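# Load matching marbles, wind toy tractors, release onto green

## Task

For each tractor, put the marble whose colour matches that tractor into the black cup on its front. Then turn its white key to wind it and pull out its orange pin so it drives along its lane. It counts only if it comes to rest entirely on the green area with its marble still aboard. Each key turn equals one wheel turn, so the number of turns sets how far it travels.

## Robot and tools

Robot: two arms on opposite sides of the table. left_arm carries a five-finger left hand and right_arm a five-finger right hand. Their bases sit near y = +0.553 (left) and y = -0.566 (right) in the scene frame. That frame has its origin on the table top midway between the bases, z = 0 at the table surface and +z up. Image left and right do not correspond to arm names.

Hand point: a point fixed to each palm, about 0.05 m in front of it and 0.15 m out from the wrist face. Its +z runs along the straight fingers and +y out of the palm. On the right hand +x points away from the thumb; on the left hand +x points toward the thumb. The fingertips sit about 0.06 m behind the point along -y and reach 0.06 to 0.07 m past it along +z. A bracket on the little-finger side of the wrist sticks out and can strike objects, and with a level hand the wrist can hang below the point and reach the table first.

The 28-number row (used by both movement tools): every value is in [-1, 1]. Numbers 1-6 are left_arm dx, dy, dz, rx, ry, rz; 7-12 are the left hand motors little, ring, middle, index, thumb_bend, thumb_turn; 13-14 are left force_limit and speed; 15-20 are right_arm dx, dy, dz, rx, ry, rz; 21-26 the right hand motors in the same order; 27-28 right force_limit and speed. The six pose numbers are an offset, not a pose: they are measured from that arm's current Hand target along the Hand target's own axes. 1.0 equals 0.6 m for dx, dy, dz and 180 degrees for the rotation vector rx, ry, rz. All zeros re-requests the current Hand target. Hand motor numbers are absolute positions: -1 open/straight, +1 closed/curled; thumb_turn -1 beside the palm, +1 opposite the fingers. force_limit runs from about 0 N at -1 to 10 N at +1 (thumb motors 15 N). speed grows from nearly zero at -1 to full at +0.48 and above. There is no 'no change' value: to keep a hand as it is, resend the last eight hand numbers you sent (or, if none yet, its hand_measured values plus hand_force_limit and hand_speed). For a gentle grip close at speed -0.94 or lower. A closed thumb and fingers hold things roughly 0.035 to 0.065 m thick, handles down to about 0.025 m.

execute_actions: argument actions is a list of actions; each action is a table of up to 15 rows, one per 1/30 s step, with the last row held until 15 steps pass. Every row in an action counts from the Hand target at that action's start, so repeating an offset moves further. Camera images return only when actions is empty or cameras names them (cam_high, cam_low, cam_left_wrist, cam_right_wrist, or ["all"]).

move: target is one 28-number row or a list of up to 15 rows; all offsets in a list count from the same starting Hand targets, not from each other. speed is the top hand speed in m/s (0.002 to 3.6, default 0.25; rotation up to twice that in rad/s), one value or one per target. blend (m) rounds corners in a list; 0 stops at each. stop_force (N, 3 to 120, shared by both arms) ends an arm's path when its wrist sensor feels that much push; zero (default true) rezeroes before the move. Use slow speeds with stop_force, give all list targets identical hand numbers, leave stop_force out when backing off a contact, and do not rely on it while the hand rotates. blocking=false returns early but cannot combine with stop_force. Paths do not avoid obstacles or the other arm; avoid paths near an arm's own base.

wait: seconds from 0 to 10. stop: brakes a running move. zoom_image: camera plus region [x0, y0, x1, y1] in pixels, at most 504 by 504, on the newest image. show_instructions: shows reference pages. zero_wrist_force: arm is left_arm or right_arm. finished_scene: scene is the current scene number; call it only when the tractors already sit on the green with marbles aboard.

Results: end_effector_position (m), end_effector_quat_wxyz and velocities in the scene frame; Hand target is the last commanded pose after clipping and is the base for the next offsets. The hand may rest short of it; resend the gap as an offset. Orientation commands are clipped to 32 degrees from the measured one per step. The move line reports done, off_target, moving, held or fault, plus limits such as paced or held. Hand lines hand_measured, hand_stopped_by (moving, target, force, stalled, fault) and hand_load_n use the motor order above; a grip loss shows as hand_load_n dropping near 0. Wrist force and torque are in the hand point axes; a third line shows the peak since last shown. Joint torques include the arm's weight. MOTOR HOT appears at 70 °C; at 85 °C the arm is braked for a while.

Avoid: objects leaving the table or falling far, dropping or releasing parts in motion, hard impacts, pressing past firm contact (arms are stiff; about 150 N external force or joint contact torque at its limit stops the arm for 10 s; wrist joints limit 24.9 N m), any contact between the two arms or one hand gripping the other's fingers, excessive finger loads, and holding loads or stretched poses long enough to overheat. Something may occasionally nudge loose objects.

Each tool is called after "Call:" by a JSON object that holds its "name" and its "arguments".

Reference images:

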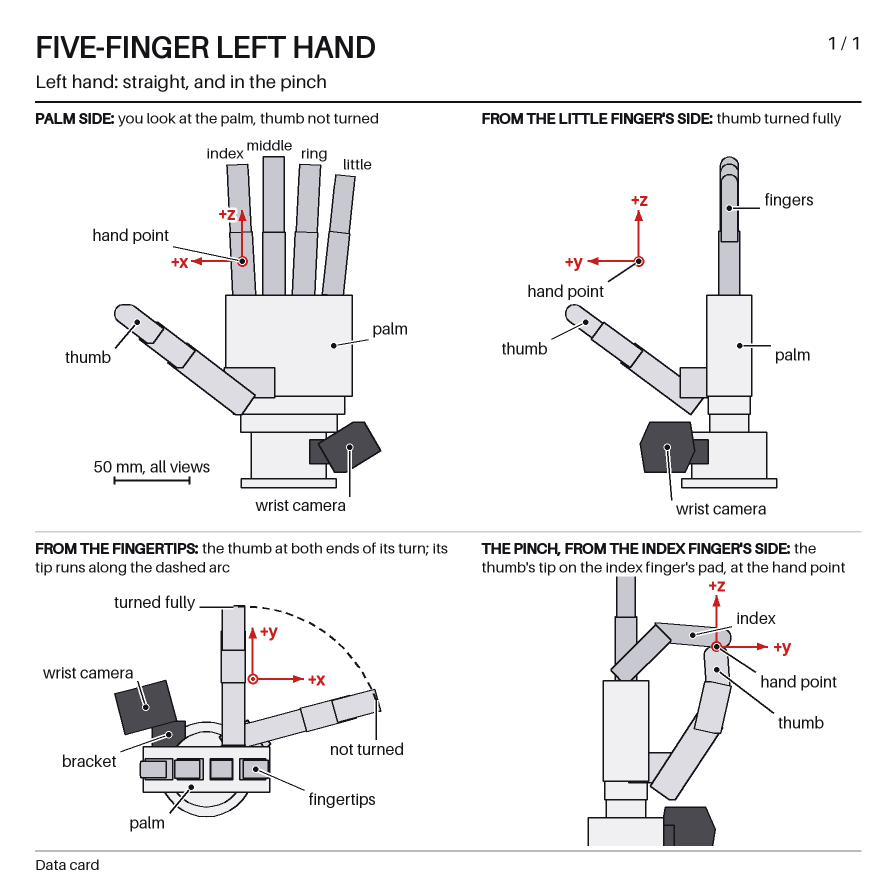

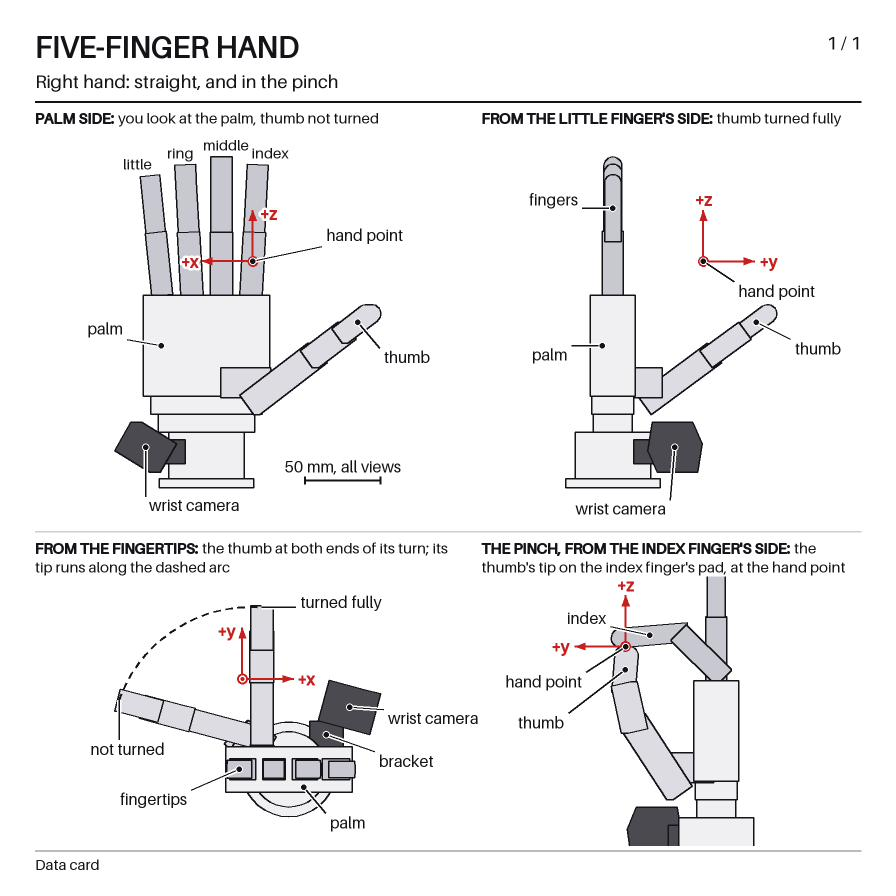

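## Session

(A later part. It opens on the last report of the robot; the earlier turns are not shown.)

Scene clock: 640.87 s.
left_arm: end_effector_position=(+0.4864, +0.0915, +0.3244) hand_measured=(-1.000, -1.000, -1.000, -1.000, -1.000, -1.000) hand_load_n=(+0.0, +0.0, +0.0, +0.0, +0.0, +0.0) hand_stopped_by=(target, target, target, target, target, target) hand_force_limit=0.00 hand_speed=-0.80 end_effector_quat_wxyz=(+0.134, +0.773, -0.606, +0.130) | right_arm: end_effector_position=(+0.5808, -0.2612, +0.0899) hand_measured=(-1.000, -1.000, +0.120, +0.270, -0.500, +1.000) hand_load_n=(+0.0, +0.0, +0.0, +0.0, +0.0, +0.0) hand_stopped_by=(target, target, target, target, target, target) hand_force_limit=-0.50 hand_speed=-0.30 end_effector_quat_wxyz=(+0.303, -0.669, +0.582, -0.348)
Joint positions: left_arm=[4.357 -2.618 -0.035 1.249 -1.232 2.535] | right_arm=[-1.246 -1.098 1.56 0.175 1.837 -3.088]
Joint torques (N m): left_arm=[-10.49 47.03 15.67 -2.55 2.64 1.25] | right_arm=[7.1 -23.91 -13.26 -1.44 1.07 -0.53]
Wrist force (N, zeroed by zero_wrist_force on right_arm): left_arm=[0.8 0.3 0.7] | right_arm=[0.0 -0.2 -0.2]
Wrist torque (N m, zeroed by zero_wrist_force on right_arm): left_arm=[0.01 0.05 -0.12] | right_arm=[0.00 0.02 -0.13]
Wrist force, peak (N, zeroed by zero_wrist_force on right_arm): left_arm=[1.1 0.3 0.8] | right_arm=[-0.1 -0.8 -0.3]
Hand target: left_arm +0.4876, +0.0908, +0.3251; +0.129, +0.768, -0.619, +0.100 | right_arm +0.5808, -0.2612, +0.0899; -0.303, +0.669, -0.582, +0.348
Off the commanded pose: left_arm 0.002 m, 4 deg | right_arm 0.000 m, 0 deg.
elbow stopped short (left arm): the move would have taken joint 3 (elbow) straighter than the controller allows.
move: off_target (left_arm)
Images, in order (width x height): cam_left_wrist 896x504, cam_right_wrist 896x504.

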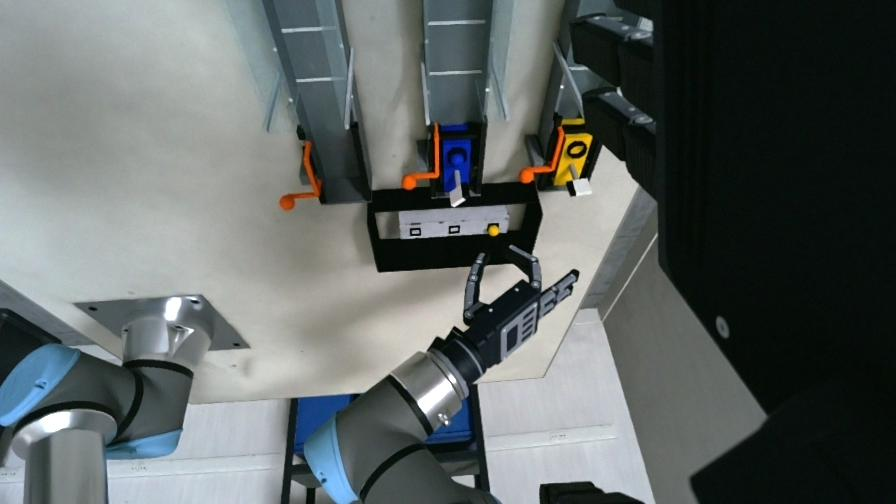

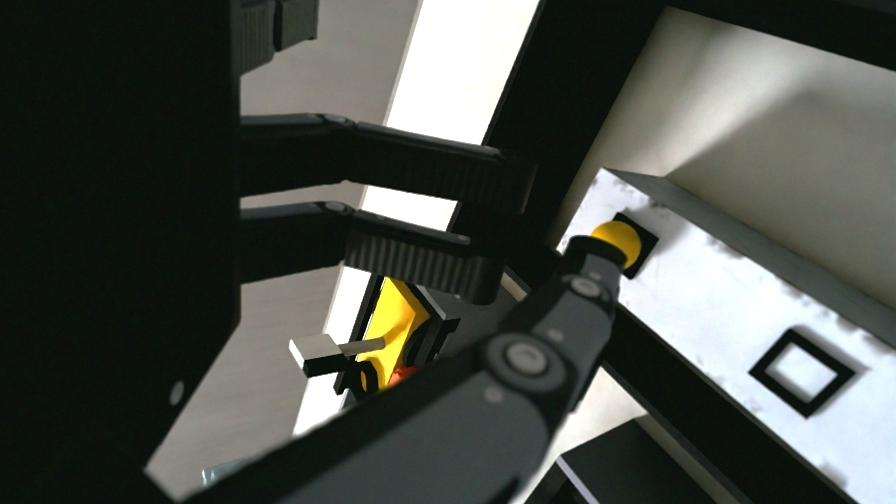

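Call:
{"name": "move", "arguments": {"target": [0,0,0,0,0,0,-1,-1,-1,-1,-1,-1,0,-0.8,-0.004,0.0284,0.0201,0,0,0,-1,-1,0.12,0.27,-0.5,1,-0.5,-0.3], "speed": 0.02, "stop_force": 3, "cameras": ["cam_right_wrist"]}}

Call:
{"name": "zoom_image", "arguments": {"camera": "cam_right_wrist", "region": [480, 200, 660, 320]}}

Scene clock: 644.17 s.
left_arm: end_effector_position=(+0.4864, +0.0915, +0.3244) hand_measured=(-1.000, -1.000, -1.000, -1.000, -1.000, -1.000) hand_load_n=(+0.0, +0.0, +0.0, +0.0, +0.0, +0.0) hand_stopped_by=(target, target, target, target, target, target) hand_force_limit=0.00 hand_speed=-0.80 end_effector_quat_wxyz=(+0.134, +0.773, -0.606, +0.130) | right_arm: end_effector_position=(+0.5808, -0.2612, +0.0689) hand_measured=(-1.000, -1.000, +0.120, +0.270, -0.500, +1.000) hand_load_n=(+0.0, +0.0, +0.0, +0.0, +0.0, +0.0) hand_stopped_by=(target, target, target, target, target, target) hand_force_limit=-0.50 hand_speed=-0.30 end_effector_quat_wxyz=(+0.303, -0.669, +0.582, -0.348)
Joint positions: left_arm=[4.357 -2.618 -0.035 1.249 -1.232 2.535] | right_arm=[-1.245 -1.075 1.585 0.127 1.837 -3.088]
Joint torques (N m): left_arm=[-10.14 47.03 15.67 -2.48 2.66 1.33] | right_arm=[9.09 -23.76 -10.83 -1.4 1.89 1.28]
Wrist force (N, zeroed by zero_wrist_force on right_arm): left_arm=[0.8 0.4 0.5] | right_arm=[-0.1 0.2 -0.3]
Wrist torque (N m, zeroed by zero_wrist_force on right_arm): left_arm=[0.02 0.05 -0.13] | right_arm=[0.05 0.03 -0.13]
Wrist force, peak (N, zeroed by zero_wrist_force on right_arm): left_arm=[1.1 0.5 0.8] | right_arm=[-0.2 0.2 -0.4]
Hand target: left_arm +0.4876, +0.0908, +0.3251; +0.129, +0.768, -0.619, +0.100 | right_arm +0.5808, -0.2612, +0.0689; -0.303, +0.669, -0.582, +0.348
Off the commanded pose: left_arm 0.002 m, 4 deg | right_arm 0.000 m, 0 deg.
elbow stopped short (left arm): the move would have taken joint 3 (elbow) straighter than the controller allows.
move: off_target (left_arm)
Images, in order (width x height): cam_right_wrist 896x504.

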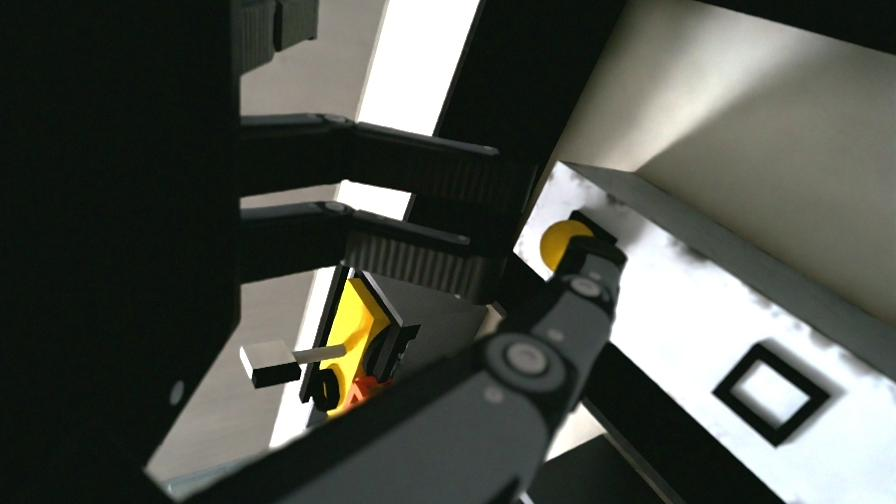

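Scaled by 2.800.

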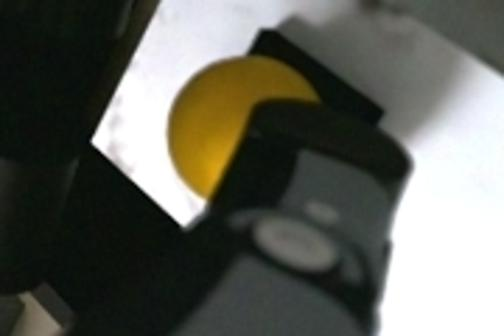

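Call:
{"name": "move", "arguments": {"target": [0,0,0,0,0,0,-1,-1,-1,-1,-1,-1,0,-0.8,0.00548,0.00174,-0.00137,0,0,0,-1,-1,0.12,0.27,-0.5,1,-0.5,-0.3], "speed": 0.02}}

Call:
{"name": "move", "arguments": {"target": [0,0,0,0,0,0,-1,-1,-1,-1,-1,-1,0,-0.8,-0.0028,0.0203,0.0144,0,0,0,-1,-1,0.12,0.27,-0.5,1,-0.5,-0.3], "speed": 0.006, "stop_force": 3, "cameras": ["cam_right_wrist"]}}

Call:
{"name": "zoom_image", "arguments": {"camera": "cam_right_wrist", "region": [450, 190, 630, 310]}}

Scene clock: 645.77 s.
left_arm: end_effector_position=(+0.4864, +0.0915, +0.3244) hand_measured=(-1.000, -1.000, -1.000, -1.000, -1.000, -1.000) hand_load_n=(+0.0, -0.5, +0.0, +0.0, +0.0, +0.0) hand_stopped_by=(target, target, target, target, target, target) hand_force_limit=0.00 hand_speed=-0.80 end_effector_quat_wxyz=(+0.134, +0.773, -0.606, +0.130) | right_arm: end_effector_position=(+0.5798, -0.2645, +0.0689) hand_measured=(-1.000, -1.000, +0.120, +0.270, -0.500, +1.000) hand_load_n=(+0.0, -0.5, +0.0, +0.0, +0.0, +0.0) hand_stopped_by=(target, target, target, target, target, target) hand_force_limit=-0.50 hand_speed=-0.30 end_effector_quat_wxyz=(+0.303, -0.669, +0.582, -0.348)
Joint positions: left_arm=[4.357 -2.618 -0.035 1.249 -1.232 2.535] | right_arm=[-1.251 -1.081 1.594 0.123 1.832 -3.092]
Joint torques (N m): left_arm=[-10.29 47.23 15.01 -2.46 2.7 1.39] | right_arm=[-7.38 -49.12 -10.86 -1.56 -1.6 -1.33]
Wrist force (N, zeroed by zero_wrist_force on right_arm): left_arm=[0.8 0.3 1.0] | right_arm=[-0.1 0.0 -0.2]
Wrist torque (N m, zeroed by zero_wrist_force on right_arm): left_arm=[-0.02 0.06 -0.12] | right_arm=[0.02 0.03 -0.01]
Wrist force, peak (N, zeroed by zero_wrist_force on right_arm): left_arm=[1.0 0.3 0.9] | right_arm=[-0.1 0.0 -0.4]
Hand target: left_arm +0.4876, +0.0908, +0.3251; +0.129, +0.768, -0.619, +0.100 | right_arm +0.5798, -0.2646, +0.0689; -0.303, +0.669, -0.582, +0.348
Off the commanded pose: left_arm 0.002 m, 4 deg | right_arm 0.000 m, 0 deg.
elbow stopped short (left arm): the move would have taken joint 3 (elbow) straighter than the controller allows.
move: off_target (left_arm)

Scene clock: 648.53 s.
left_arm: end_effector_position=(+0.4864, +0.0915, +0.3244) hand_measured=(-1.000, -1.000, -1.000, -1.000, -1.000, -1.000) hand_load_n=(+0.0, +0.0, +0.0, +0.0, +0.0, +0.0) hand_stopped_by=(target, target, target, target, target, target) hand_force_limit=0.00 hand_speed=-0.80 end_effector_quat_wxyz=(+0.134, +0.773, -0.606, +0.130) | right_arm: end_effector_position=(+0.5799, -0.2646, +0.0598) hand_measured=(-1.000, -1.000, +0.120, +0.270, -0.500, +1.000) hand_load_n=(+0.0, +0.0, +0.0, -1.0, +0.0, +0.0) hand_stopped_by=(target, target, target, target, target, target) hand_force_limit=-0.50 hand_speed=-0.30 end_effector_quat_wxyz=(+0.303, -0.669, +0.582, -0.348)
Joint positions: left_arm=[4.357 -2.618 -0.035 1.249 -1.232 2.535] | right_arm=[-1.252 -1.07 1.604 0.102 1.832 -3.092]
Joint torques (N m): left_arm=[-10.21 47.05 14.62 -2.48 2.61 1.29] | right_arm=[-8.04 -47.79 -24.24 2.48 -1.29 -1.22]
Wrist force (N, zeroed by zero_wrist_force on right_arm): left_arm=[1.0 0.3 0.8] | right_arm=[-0.3 -4.3 -1.2]
Wrist torque (N m, zeroed by zero_wrist_force on right_arm): left_arm=[-0.01 0.04 -0.12] | right_arm=[-0.07 0.05 -0.05]
Wrist force, peak (N, zeroed by zero_wrist_force on right_arm): left_arm=[1.2 0.4 0.8] | right_arm=[-0.5 -5.9 -1.0]
Hand target: left_arm +0.4876, +0.0908, +0.3251; +0.129, +0.768, -0.619, +0.100 | right_arm +0.5799, -0.2646, +0.0598; -0.303, +0.669, -0.582, +0.348 (not the last commanded pose)
Off the commanded pose: left_arm 0.002 m, 4 deg | right_arm 0.006 m, 0 deg.
elbow stopped short (left arm): the move would have taken joint 3 (elbow) straighter than the controller allows.
move: contact (right_arm), off_target (left_arm)
Images, in order (width x height): cam_right_wrist 896x504.

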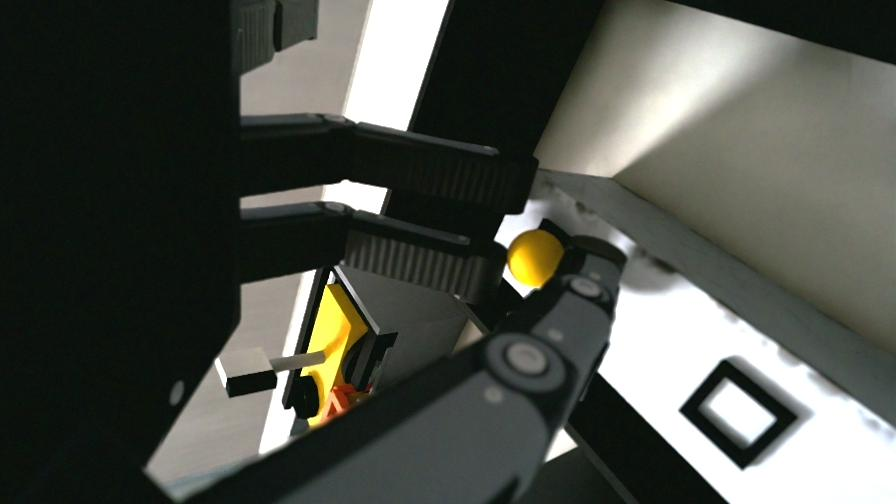

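Scaled by 2.800.

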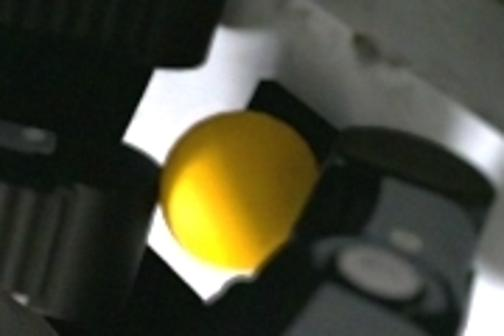

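Call:
{"name": "move", "arguments": {"target": [0,0,0,0,0,0,-1,-1,-1,-1,-1,-1,0,-0.8,0.0001,-0.0009,-0.0006,0,0,0,-1,-1,0.12,0.27,-0.5,1,-0.5,-0.3], "speed": 0.01}}

Call:
{"name": "move", "arguments": {"target": [0,0,0,0,0,0,-1,-1,-1,-1,-1,-1,0,-0.8,0,0,0,0,0,0,-1,-1,0.24,0.34,-0.2,1,-0.7,-0.93], "speed": 0.01}}

Call:
{"name": "move", "arguments": {"target": [0,0,0,0,0,0,-1,-1,-1,-1,-1,-1,0,-0.8,0,0,0,0,0,0,-1,-1,0.32,0.38,-0.2,1,-0.7,-0.95], "speed": 0.01, "cameras": ["cam_right_wrist"]}}

Call:
{"name": "zoom_image", "arguments": {"camera": "cam_right_wrist", "region": [450, 190, 630, 310]}}

Scene clock: 649.67 s.
left_arm: end_effector_position=(+0.4864, +0.0915, +0.3244) hand_measured=(-1.000, -1.000, -1.000, -1.000, -1.000, -1.000) hand_load_n=(+0.0, +0.0, +0.0, +0.0, +0.0, +0.5) hand_stopped_by=(target, target, target, target, target, target) hand_force_limit=0.00 hand_speed=-0.80 end_effector_quat_wxyz=(+0.134, +0.773, -0.606, +0.130) | right_arm: end_effector_position=(+0.5799, -0.2646, +0.0604) hand_measured=(-1.000, -1.000, +0.120, +0.270, -0.500, +1.000) hand_load_n=(+0.0, -0.5, +0.0, +0.0, +0.0, +0.0) hand_stopped_by=(target, target, target, target, target, target) hand_force_limit=-0.50 hand_speed=-0.30 end_effector_quat_wxyz=(+0.303, -0.669, +0.582, -0.348)
Joint positions: left_arm=[4.357 -2.618 -0.035 1.249 -1.232 2.535] | right_arm=[-1.252 -1.071 1.603 0.104 1.832 -3.092]
Joint torques (N m): left_arm=[-10.26 46.89 14.61 -2.48 2.61 1.26] | right_arm=[-4.47 -48.68 -24.76 1.93 -0.39 -1.04]
Wrist force (N, zeroed by zero_wrist_force on right_arm): left_arm=[0.8 0.3 0.6] | right_arm=[-0.2 -0.7 -0.3]
Wrist torque (N m, zeroed by zero_wrist_force on right_arm): left_arm=[0.01 0.06 -0.12] | right_arm=[-0.02 0.05 -0.03]
Wrist force, peak (N, zeroed by zero_wrist_force on right_arm): left_arm=[1.0 0.6 0.8] | right_arm=[-0.3 -4.3 -1.2]
Hand target: left_arm +0.4876, +0.0908, +0.3251; +0.129, +0.768, -0.619, +0.100 | right_arm +0.5799, -0.2646, +0.0605; -0.303, +0.669, -0.582, +0.348
Off the commanded pose: left_arm 0.002 m, 4 deg | right_arm 0.000 m, 0 deg.
elbow stopped short (left arm): the move would have taken joint 3 (elbow) straighter than the controller allows.
move: off_target (left_arm)

Scene clock: 650.53 s.
left_arm: end_effector_position=(+0.4864, +0.0915, +0.3244) hand_measured=(-1.000, -1.000, -1.000, -1.000, -1.000, -1.000) hand_load_n=(+0.0, +0.0, +0.0, +0.0, +0.0, +0.0) hand_stopped_by=(target, target, target, target, target, target) hand_force_limit=0.00 hand_speed=-0.80 end_effector_quat_wxyz=(+0.134, +0.773, -0.606, +0.130) | right_arm: end_effector_position=(+0.5799, -0.2646, +0.0605) hand_measured=(-1.000, -1.000, +0.240, +0.340, -0.458, +1.000) hand_load_n=(-0.5, +0.0, +0.0, +1.0, +2.5, +0.0) hand_stopped_by=(target, target, target, target, force, target) hand_force_limit=-0.70 hand_speed=-0.93 end_effector_quat_wxyz=(+0.303, -0.669, +0.582, -0.348)
Joint positions: left_arm=[4.357 -2.618 -0.035 1.249 -1.232 2.535] | right_arm=[-1.252 -1.071 1.603 0.104 1.832 -3.092]
Joint torques (N m): left_arm=[-10.24 47.23 14.82 -2.48 2.52 1.35] | right_arm=[0.52 -44.69 -21.91 2.25 0.41 -0.11]
Wrist force (N, zeroed by zero_wrist_force on right_arm): left_arm=[0.8 0.4 0.5] | right_arm=[0.1 -1.9 -0.1]
Wrist torque (N m, zeroed by zero_wrist_force on right_arm): left_arm=[0.02 0.04 -0.12] | right_arm=[-0.03 0.00 -0.02]
Wrist force, peak (N, zeroed by zero_wrist_force on right_arm): left_arm=[1.0 0.6 0.6] | right_arm=[-0.2 -3.2 -0.4]
Hand target: left_arm +0.4876, +0.0908, +0.3251; +0.129, +0.768, -0.619, +0.100 | right_arm +0.5799, -0.2646, +0.0605; -0.303, +0.669, -0.582, +0.348
Off the commanded pose: left_arm 0.002 m, 4 deg | right_arm 0.000 m, 0 deg.
elbow stopped short (left arm): the move would have taken joint 3 (elbow) straighter than the controller allows.
move: off_target (left_arm)

Scene clock: 651.33 s.
left_arm: end_effector_position=(+0.4864, +0.0915, +0.3244) hand_measured=(-1.000, -1.000, -1.000, -1.000, -1.000, -1.000) hand_load_n=(+0.0, +0.0, +0.0, +0.0, +0.0, +0.0) hand_stopped_by=(target, target, target, target, target, target) hand_force_limit=0.00 hand_speed=-0.80 end_effector_quat_wxyz=(+0.134, +0.773, -0.606, +0.130) | right_arm: end_effector_position=(+0.5799, -0.2646, +0.0605) hand_measured=(-1.000, -1.000, +0.320, +0.344, -0.458, +1.000) hand_load_n=(+0.0, +0.0, +1.0, +1.5, +3.5, +0.0) hand_stopped_by=(target, target, target, force, force, target) hand_force_limit=-0.70 hand_speed=-0.95 end_effector_quat_wxyz=(+0.303, -0.669, +0.582, -0.348)
Joint positions: left_arm=[4.357 -2.618 -0.035 1.249 -1.232 2.535] | right_arm=[-1.252 -1.071 1.603 0.104 1.832 -3.092]
Joint torques (N m): left_arm=[-10.39 47.48 14.65 -2.46 2.65 1.3] | right_arm=[4.76 -41.91 -16.46 1.63 1.75 0.64]
Wrist force (N, zeroed by zero_wrist_force on right_arm): left_arm=[0.9 0.5 0.8] | right_arm=[-0.3 -1.4 0.3]
Wrist torque (N m, zeroed by zero_wrist_force on right_arm): left_arm=[0.02 0.04 -0.12] | right_arm=[-0.04 0.05 -0.05]
Wrist force, peak (N, zeroed by zero_wrist_force on right_arm): left_arm=[1.1 0.3 0.8] | right_arm=[0.1 -2.0 -0.1]
Hand target: left_arm +0.4876, +0.0908, +0.3251; +0.129, +0.768, -0.619, +0.100 | right_arm +0.5799, -0.2646, +0.0605; -0.303, +0.669, -0.582, +0.348
Off the commanded pose: left_arm 0.002 m, 4 deg | right_arm 0.000 m, 0 deg.
elbow stopped short (left arm): the move would have taken joint 3 (elbow) straighter than the controller allows.
move: off_target (left_arm)
Images, in order (width x height): cam_right_wrist 896x504.

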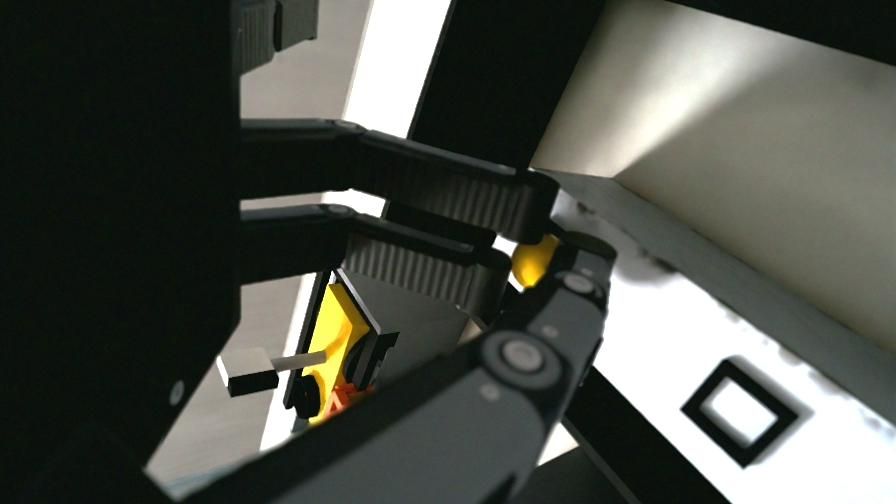

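Scaled by 2.800.

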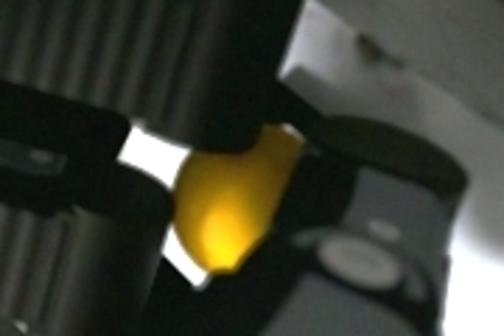

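Call:
{"name": "move", "arguments": {"target": [0,0,0,0,0,0,-1,-1,-1,-1,-1,-1,0,-0.8,0,0,0,0,0,0,-1,-1,0.38,0.42,-0.18,1,-0.5,-0.95], "speed": 0.01}}

Call:
{"name": "move", "arguments": {"target": [0,0,0,0,0,0,-1,-1,-1,-1,-1,-1,0,-0.8,0.0011,-0.0081,-0.0057,0,0,0,-1,-1,0.38,0.42,-0.18,1,-0.5,-0.95], "speed": 0.01, "cameras": ["cam_right_wrist"]}}

Call:
{"name": "zoom_image", "arguments": {"camera": "cam_right_wrist", "region": [450, 190, 630, 310]}}

Scene clock: 652.30 s.
left_arm: end_effector_position=(+0.4864, +0.0915, +0.3244) hand_measured=(-1.000, -1.000, -1.000, -1.000, -1.000, -1.000) hand_load_n=(+0.0, +0.0, +0.0, +0.0, +0.0, +0.0) hand_stopped_by=(target, target, target, target, target, target) hand_force_limit=0.00 hand_speed=-0.80 end_effector_quat_wxyz=(+0.134, +0.773, -0.606, +0.130) | right_arm: end_effector_position=(+0.5799, -0.2646, +0.0605) hand_measured=(-1.000, -1.000, +0.380, +0.352, -0.458, +1.000) hand_load_n=(+0.0, +0.0, +0.0, +3.0, +5.5, -0.5) hand_stopped_by=(target, target, target, force, force, target) hand_force_limit=-0.50 hand_speed=-0.95 end_effector_quat_wxyz=(+0.303, -0.669, +0.582, -0.348)
Joint positions: left_arm=[4.357 -2.618 -0.035 1.249 -1.232 2.535] | right_arm=[-1.251 -1.071 1.603 0.104 1.832 -3.092]
Joint torques (N m): left_arm=[-9.93 47.61 14.42 -2.48 2.54 1.24] | right_arm=[5.16 -38.08 -13.19 0.56 2 0.95]
Wrist force (N, zeroed by zero_wrist_force on right_arm): left_arm=[0.9 0.2 0.6] | right_arm=[0.1 0.0 -0.3]
Wrist torque (N m, zeroed by zero_wrist_force on right_arm): left_arm=[-0.01 0.04 -0.11] | right_arm=[0.03 0.02 -0.01]
Wrist force, peak (N, zeroed by zero_wrist_force on right_arm): left_arm=[1.2 0.2 0.7] | right_arm=[0.0 -1.4 0.2]
Hand target: left_arm +0.4876, +0.0908, +0.3251; +0.129, +0.768, -0.619, +0.100 | right_arm +0.5799, -0.2646, +0.0605; -0.303, +0.669, -0.582, +0.348
Off the commanded pose: left_arm 0.002 m, 4 deg | right_arm 0.000 m, 0 deg.
elbow stopped short (left arm): the move would have taken joint 3 (elbow) straighter than the controller allows.
move: off_target (left_arm)

Scene clock: 653.20 s.
left_arm: end_effector_position=(+0.4864, +0.0915, +0.3244) hand_measured=(-1.000, -1.000, -1.000, -1.000, -1.000, -1.000) hand_load_n=(+0.0, +0.0, +0.0, +0.0, +0.0, +0.0) hand_stopped_by=(target, target, target, target, target, target) hand_force_limit=0.00 hand_speed=-0.80 end_effector_quat_wxyz=(+0.134, +0.773, -0.606, +0.130) | right_arm: end_effector_position=(+0.5799, -0.2645, +0.0664) hand_measured=(-1.000, -1.000, +0.380, +0.352, -0.458, +1.000) hand_load_n=(+0.0, +0.0, +0.0, +3.0, +5.5, -0.5) hand_stopped_by=(target, target, target, force, force, target) hand_force_limit=-0.50 hand_speed=-0.95 end_effector_quat_wxyz=(+0.303, -0.669, +0.582, -0.348)
Joint positions: left_arm=[4.357 -2.618 -0.035 1.249 -1.232 2.535] | right_arm=[-1.251 -1.078 1.597 0.117 1.832 -3.092]
Joint torques (N m): left_arm=[-10.02 46.7 14.56 -2.47 2.58 1.27] | right_arm=[5.36 -48 -27.01 1.48 1.83 0.96]
Wrist force (N, zeroed by zero_wrist_force on right_arm): left_arm=[1.1 0.5 0.7] | right_arm=[-0.1 -0.1 0.0]
Wrist torque (N m, zeroed by zero_wrist_force on right_arm): left_arm=[0.02 0.02 -0.11] | right_arm=[-0.01 0.03 -0.03]
Wrist force, peak (N, zeroed by zero_wrist_force on right_arm): left_arm=[1.1 0.4 0.9] | right_arm=[-0.1 -0.4 -0.2]
Hand target: left_arm +0.4876, +0.0908, +0.3251; +0.129, +0.768, -0.619, +0.100 | right_arm +0.5799, -0.2645, +0.0664; -0.303, +0.669, -0.582, +0.348
Off the commanded pose: left_arm 0.002 m, 4 deg | right_arm 0.000 m, 0 deg.
elbow stopped short (left arm): the move would have taken joint 3 (elbow) straighter than the controller allows.
move: off_target (left_arm)
Images, in order (width x height): cam_right_wrist 896x504.

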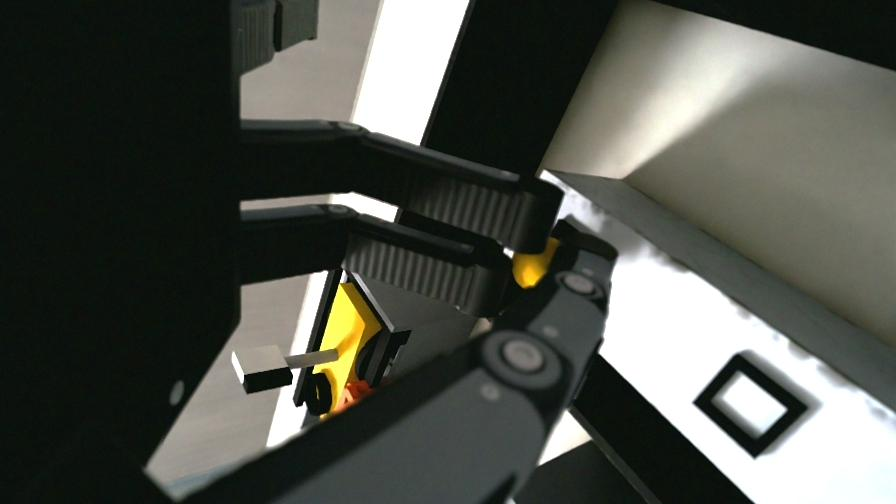

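Scaled by 2.800.

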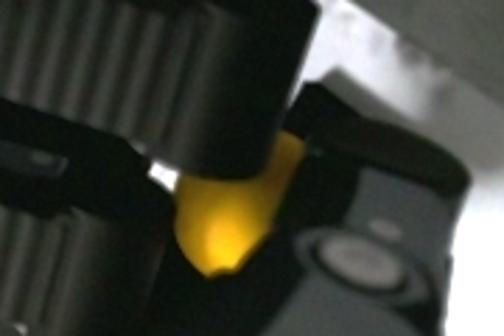

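Call:
{"name": "move", "arguments": {"target": [[0,0,0,0,0,0,-1,-1,-1,-1,-1,-1,0,-0.8,0.01235,-0.0879,-0.0622,0,0,0,-1,-1,0.38,0.42,-0.18,1,-0.5,-0.95],[0,0,0,0,0,0,-1,-1,-1,-1,-1,-1,0,-0.8,-0.2114,-0.185,0.0347,0.0241,-0.1712,-0.1212,-1,-1,0.38,0.42,-0.18,1,-0.5,-0.95]], "speed": 0.1, "blend": [0.02,0], "cameras": ["cam_right_wrist","cam_left_wrist"]}}

Call:
{"name": "zoom_image", "arguments": {"camera": "cam_right_wrist", "region": [600, 180, 780, 330]}}

Call:
{"name": "zoom_image", "arguments": {"camera": "cam_right_wrist", "region": [450, 190, 630, 310]}}

Scene clock: 659.30 s.
left_arm: end_effector_position=(+0.4864, +0.0915, +0.3244) hand_measured=(-1.000, -1.000, -1.000, -1.000, -1.000, -1.000) hand_load_n=(+0.0, +0.0, +0.0, +0.0, +0.0, +0.0) hand_stopped_by=(target, target, target, target, target, target) hand_force_limit=0.00 hand_speed=-0.80 end_effector_quat_wxyz=(+0.134, +0.773, -0.606, +0.130) | right_arm: end_effector_position=(+0.6498, -0.1235, +0.1302) hand_measured=(-1.000, -1.000, +0.380, +0.352, -0.458, +1.000) hand_load_n=(+0.0, +0.0, +0.0, +3.5, +5.5, -0.5) hand_stopped_by=(target, target, target, force, force, target) hand_force_limit=-0.50 hand_speed=-0.95 end_effector_quat_wxyz=(+0.400, -0.822, +0.332, -0.231)
Joint positions: left_arm=[4.357 -2.618 -0.035 1.249 -1.232 2.535] | right_arm=[-1.248 -0.841 1.028 0.451 1.295 -3.48]
Joint torques (N m): left_arm=[-10.11 46.98 13.18 -2.38 2.54 1.23] | right_arm=[9.16 -34.47 -28.44 1.83 -2.13 -1.36]
Wrist force (N, zeroed by zero_wrist_force on right_arm): left_arm=[1.0 0.3 0.8] | right_arm=[-0.2 0.2 0.1]
Wrist torque (N m, zeroed by zero_wrist_force on right_arm): left_arm=[-0.02 0.03 -0.11] | right_arm=[0.04 0.05 -0.01]
Wrist force, peak (N, zeroed by zero_wrist_force on right_arm): left_arm=[1.2 0.3 0.7] | right_arm=[-0.2 0.6 0.1]
Hand target: left_arm +0.4876, +0.0908, +0.3251; +0.129, +0.768, -0.619, +0.100 | right_arm +0.6498, -0.1235, +0.1302; -0.400, +0.822, -0.332, +0.231
Off the commanded pose: left_arm 0.002 m, 4 deg | right_arm 0.000 m, 0 deg.
elbow stopped short (left arm): the move would have taken joint 3 (elbow) straighter than the controller allows.
move: off_target (left_arm)
Images, in order (width x height): cam_left_wrist 896x504, cam_right_wrist 896x504.

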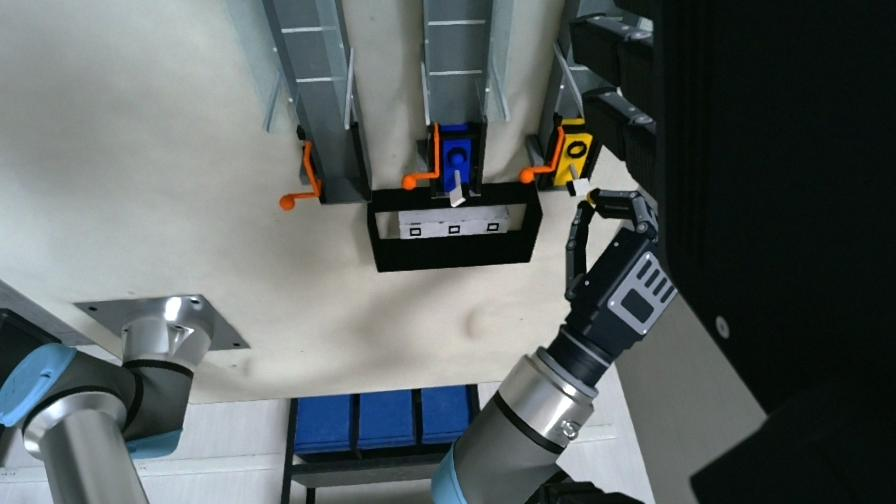

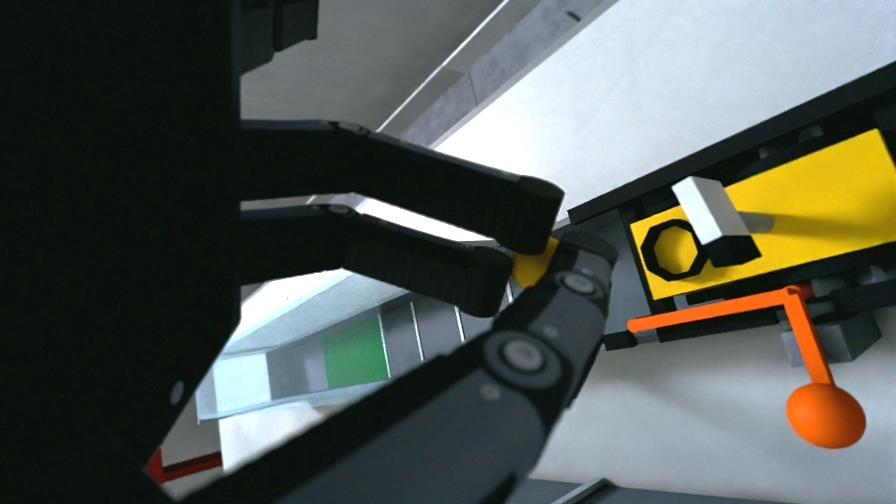

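Scaled by 2.800.

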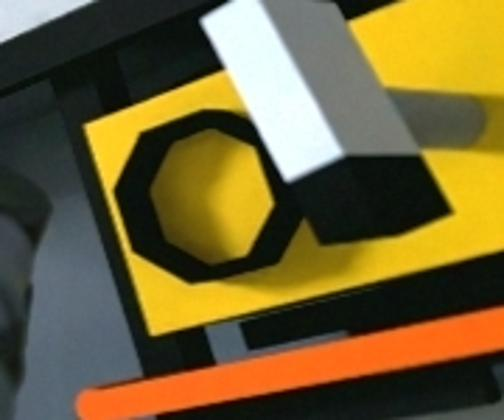

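Scaled by 2.800.

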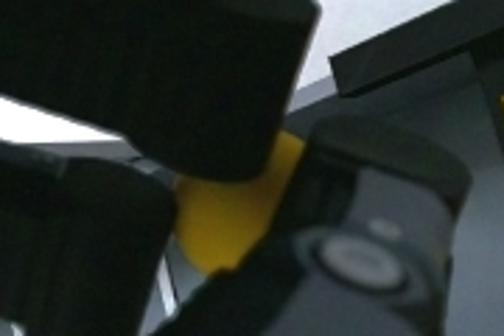

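Call:
{"name": "zero_wrist_force", "arguments": {"arm": "right_arm"}}

Call:
{"name": "move", "arguments": {"target": [0,0,0,0,0,0,-1,-1,-1,-1,-1,-1,0,-0.8,-0.0101,0.0612,0.0428,0,0,0,-1,-1,0.38,0.42,-0.18,1,-0.5,-0.95], "speed": 0.03, "stop_force": 4, "cameras": ["cam_right_wrist","cam_left_wrist"]}}

Call:
{"name": "zoom_image", "arguments": {"camera": "cam_right_wrist", "region": [450, 150, 750, 350]}}

Call:
{"name": "zoom_image", "arguments": {"camera": "cam_left_wrist", "region": [520, 110, 620, 210]}}

Wrist force sensor zeroed.

Scene clock: 662.63 s.
left_arm: end_effector_position=(+0.4864, +0.0915, +0.3244) hand_measured=(-1.000, -1.000, -1.000, -1.000, -1.000, -1.000) hand_load_n=(+0.0, +0.0, +0.0, +0.0, +0.0, +0.0) hand_stopped_by=(target, target, target, target, target, target) hand_force_limit=0.00 hand_speed=-0.80 end_effector_quat_wxyz=(+0.134, +0.773, -0.606, +0.130) | right_arm: end_effector_position=(+0.6490, -0.1230, +0.0850) hand_measured=(-1.000, -1.000, +0.380, +0.352, -0.458, +1.000) hand_load_n=(+0.0, +0.0, +0.0, +3.0, +5.0, -0.5) hand_stopped_by=(target, target, target, force, force, target) hand_force_limit=-0.50 hand_speed=-0.95 end_effector_quat_wxyz=(+0.400, -0.822, +0.332, -0.231)
Joint positions: left_arm=[4.357 -2.618 -0.035 1.249 -1.232 2.535] | right_arm=[-1.246 -0.813 1.099 0.353 1.296 -3.479]
Joint torques (N m): left_arm=[-10.24 47.17 12.56 -2.31 2.61 1.23] | right_arm=[9.12 -33.85 -12.83 -1.46 1.39 1.41]
Wrist force (N, zeroed by zero_wrist_force on right_arm): left_arm=[0.7 0.2 0.8] | right_arm=[0.0 -0.1 0.3]
Wrist torque (N m, zeroed by zero_wrist_force on right_arm): left_arm=[-0.02 0.07 -0.13] | right_arm=[-0.05 -0.01 -0.07]
Wrist force, peak (N, zeroed by zero_wrist_force on right_arm): left_arm=[1.1 0.6 1.0] | right_arm=[0.2 -0.5 -0.1]
Hand target: left_arm +0.4876, +0.0908, +0.3251; +0.129, +0.768, -0.619, +0.100 | right_arm +0.6490, -0.1230, +0.0850; -0.400, +0.822, -0.332, +0.231
Off the commanded pose: left_arm 0.002 m, 4 deg | right_arm 0.000 m, 0 deg.
elbow stopped short (left arm): the move would have taken joint 3 (elbow) straighter than the controller allows.
move: off_target (left_arm)
Images, in order (width x height): cam_left_wrist 896x504, cam_right_wrist 896x504.

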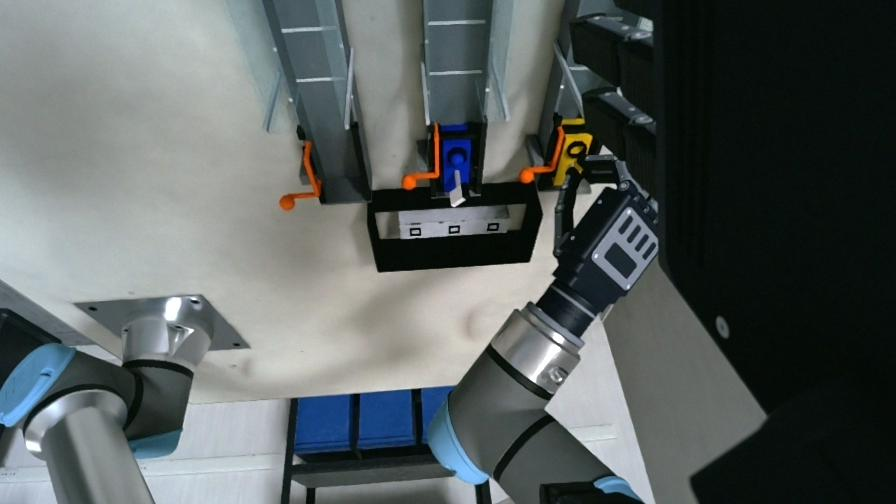

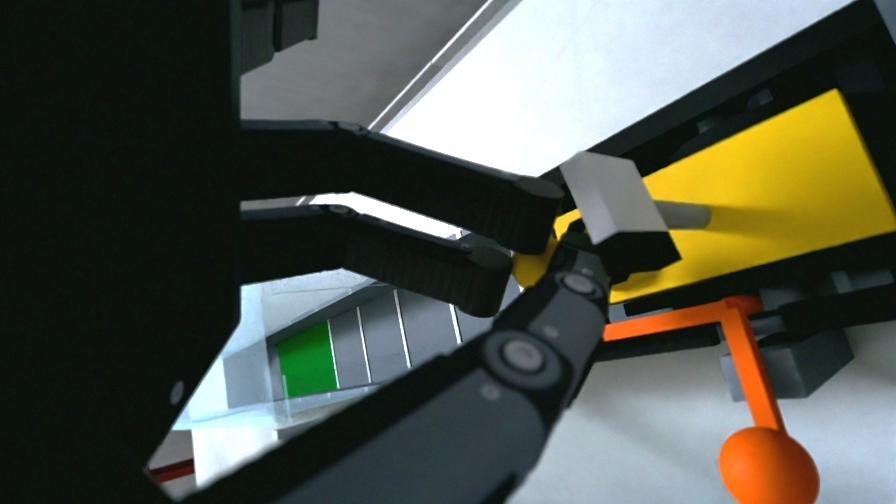

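Scaled by 1.680.

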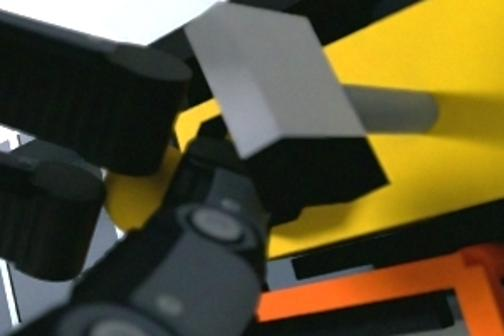

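Scaled by 5.040.

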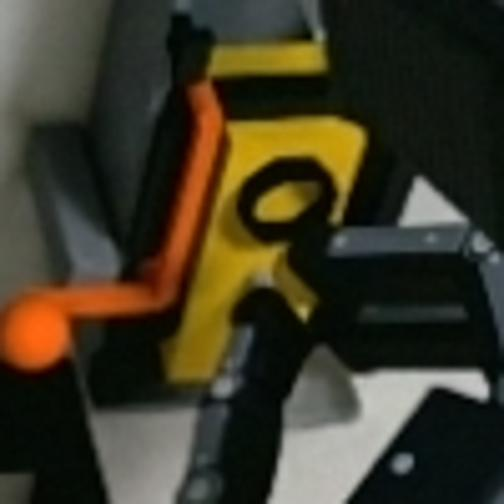

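Call:
{"name": "move", "arguments": {"target": [0,0,0,0,0,0,-1,-1,-1,-1,-1,-1,0,-0.8,-0.0025,0.0176,0.0124,0,0,0,-1,-1,0.38,0.42,-0.18,1,-0.5,-0.95], "speed": 0.01, "stop_force": 3, "cameras": ["cam_right_wrist","cam_left_wrist"]}}

Call:
{"name": "zoom_image", "arguments": {"camera": "cam_right_wrist", "region": [450, 150, 750, 350]}}

Call:
{"name": "zoom_image", "arguments": {"camera": "cam_left_wrist", "region": [520, 110, 620, 210]}}

Scene clock: 665.53 s.
left_arm: end_effector_position=(+0.4864, +0.0915, +0.3244) hand_measured=(-1.000, -1.000, -1.000, -1.000, -1.000, -1.000) hand_load_n=(+0.0, +0.0, +0.0, +0.0, +0.0, +0.0) hand_stopped_by=(target, target, target, target, target, target) hand_force_limit=0.00 hand_speed=-0.80 end_effector_quat_wxyz=(+0.134, +0.773, -0.606, +0.130) | right_arm: end_effector_position=(+0.6490, -0.1230, +0.0720) hand_measured=(-1.000, -1.000, +0.380, +0.352, -0.458, +1.000) hand_load_n=(+0.0, -0.5, +0.0, +3.0, +5.5, -0.5) hand_stopped_by=(target, target, target, force, force, target) hand_force_limit=-0.50 hand_speed=-0.95 end_effector_quat_wxyz=(+0.400, -0.822, +0.332, -0.231)
Joint positions: left_arm=[4.357 -2.618 -0.035 1.249 -1.232 2.535] | right_arm=[-1.246 -0.803 1.115 0.326 1.296 -3.479]
Joint torques (N m): left_arm=[-10.13 47.07 12.61 -2.25 2.61 1.22] | right_arm=[9.17 -35.92 -13.18 -1.26 1.25 1.42]
Wrist force (N, zeroed by zero_wrist_force on right_arm): left_arm=[0.7 0.3 0.7] | right_arm=[0.2 -0.1 0.0]
Wrist torque (N m, zeroed by zero_wrist_force on right_arm): left_arm=[0.01 0.07 -0.13] | right_arm=[-0.02 -0.03 -0.06]
Wrist force, peak (N, zeroed by zero_wrist_force on right_arm): left_arm=[1.3 0.5 0.6] | right_arm=[0.2 -0.4 0.3]
Hand target: left_arm +0.4876, +0.0908, +0.3251; +0.129, +0.768, -0.619, +0.100 | right_arm +0.6490, -0.1230, +0.0720; -0.400, +0.822, -0.332, +0.231
Off the commanded pose: left_arm 0.002 m, 4 deg | right_arm 0.000 m, 0 deg.
elbow stopped short (left arm): the move would have taken joint 3 (elbow) straighter than the controller allows.
move: off_target (left_arm)
Images, in order (width x height): cam_left_wrist 896x504, cam_right_wrist 896x504.

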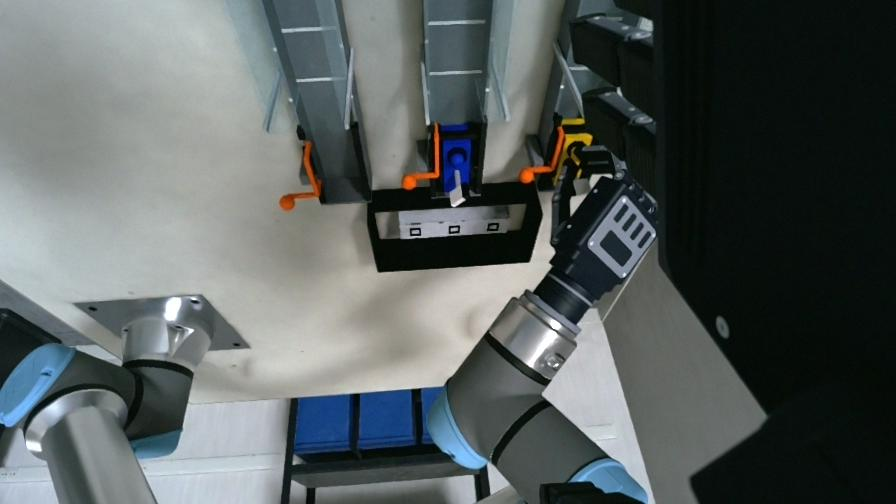

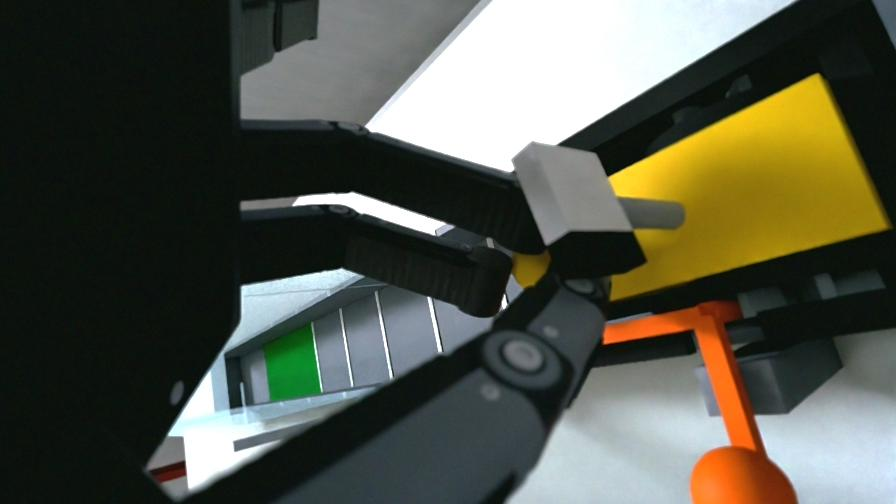

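Scaled by 1.680.

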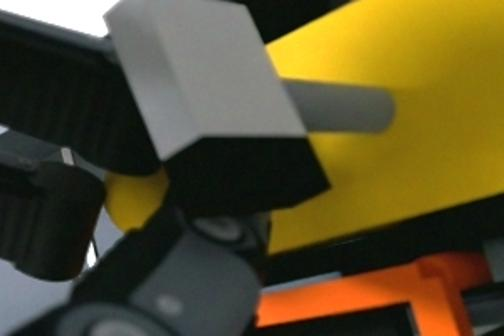

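Scaled by 5.040.

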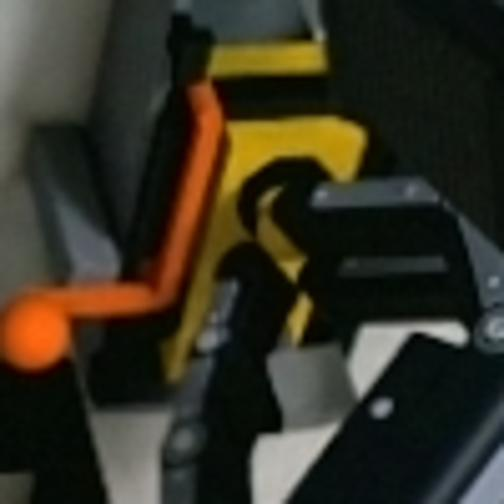

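Continue the slow descent to contact.

Call:
{"name": "move", "arguments": {"target": [0,0,0,0,0,0,-1,-1,-1,-1,-1,-1,0,-0.8,-0.0017,0.0122,0.0086,0,0,0,-1,-1,0.38,0.42,-0.18,1,-0.5,-0.95], "speed": 0.005, "stop_force": 3, "cameras": ["cam_right_wrist"]}}

Call:
{"name": "zoom_image", "arguments": {"camera": "cam_right_wrist", "region": [450, 150, 750, 350]}}

Scene clock: 667.73 s.
left_arm: end_effector_position=(+0.4864, +0.0915, +0.3244) hand_measured=(-1.000, -1.000, -1.000, -1.000, -1.000, -1.000) hand_load_n=(+0.0, +0.0, +0.0, -0.5, +0.0, +0.0) hand_stopped_by=(target, target, target, target, target, target) hand_force_limit=0.00 hand_speed=-0.80 end_effector_quat_wxyz=(+0.134, +0.773, -0.606, +0.130) | right_arm: end_effector_position=(+0.6490, -0.1230, +0.0695) hand_measured=(-1.000, -1.000, +0.380, +0.352, -0.458, +1.000) hand_load_n=(+0.0, +0.0, +0.0, +1.5, +5.0, -1.0) hand_stopped_by=(target, target, target, force, force, target) hand_force_limit=-0.50 hand_speed=-0.95 end_effector_quat_wxyz=(+0.400, -0.822, +0.332, -0.231)
Joint positions: left_arm=[4.357 -2.618 -0.035 1.249 -1.232 2.535] | right_arm=[-1.246 -0.801 1.118 0.321 1.296 -3.479]
Joint torques (N m): left_arm=[-10.11 47.32 12.66 -2.2 2.54 1.28] | right_arm=[8.61 -58.55 -26.16 2.04 0.83 1.3]
Wrist force (N, zeroed by zero_wrist_force on right_arm): left_arm=[1.1 0.4 0.5] | right_arm=[1.9 -2.5 -1.4]
Wrist torque (N m, zeroed by zero_wrist_force on right_arm): left_arm=[0.03 0.00 -0.11] | right_arm=[-0.10 -0.04 -0.09]
Wrist force, peak (N, zeroed by zero_wrist_force on right_arm): left_arm=[1.3 0.5 0.7] | right_arm=[2.3 -3.5 -2.0]
Hand target: left_arm +0.4876, +0.0908, +0.3251; +0.129, +0.768, -0.619, +0.100 | right_arm +0.6490, -0.1230, +0.0695; -0.400, +0.822, -0.332, +0.231 (not the last commanded pose)
Off the commanded pose: left_arm 0.002 m, 4 deg | right_arm 0.006 m, 0 deg.
elbow stopped short (left arm): the move would have taken joint 3 (elbow) straighter than the controller allows.
move: contact (right_arm), off_target (left_arm)
Images, in order (width x height): cam_right_wrist 896x504.

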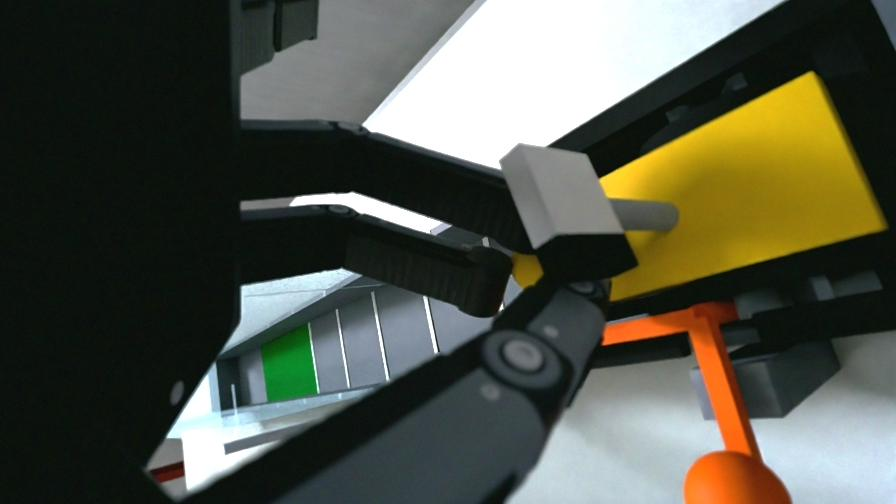

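Scaled by 1.680.

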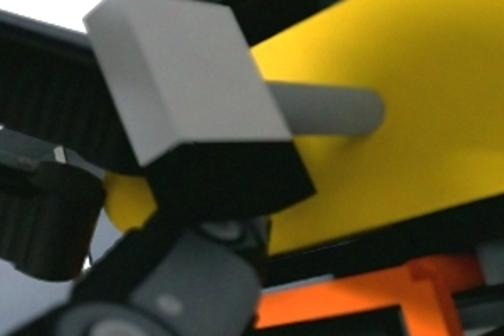

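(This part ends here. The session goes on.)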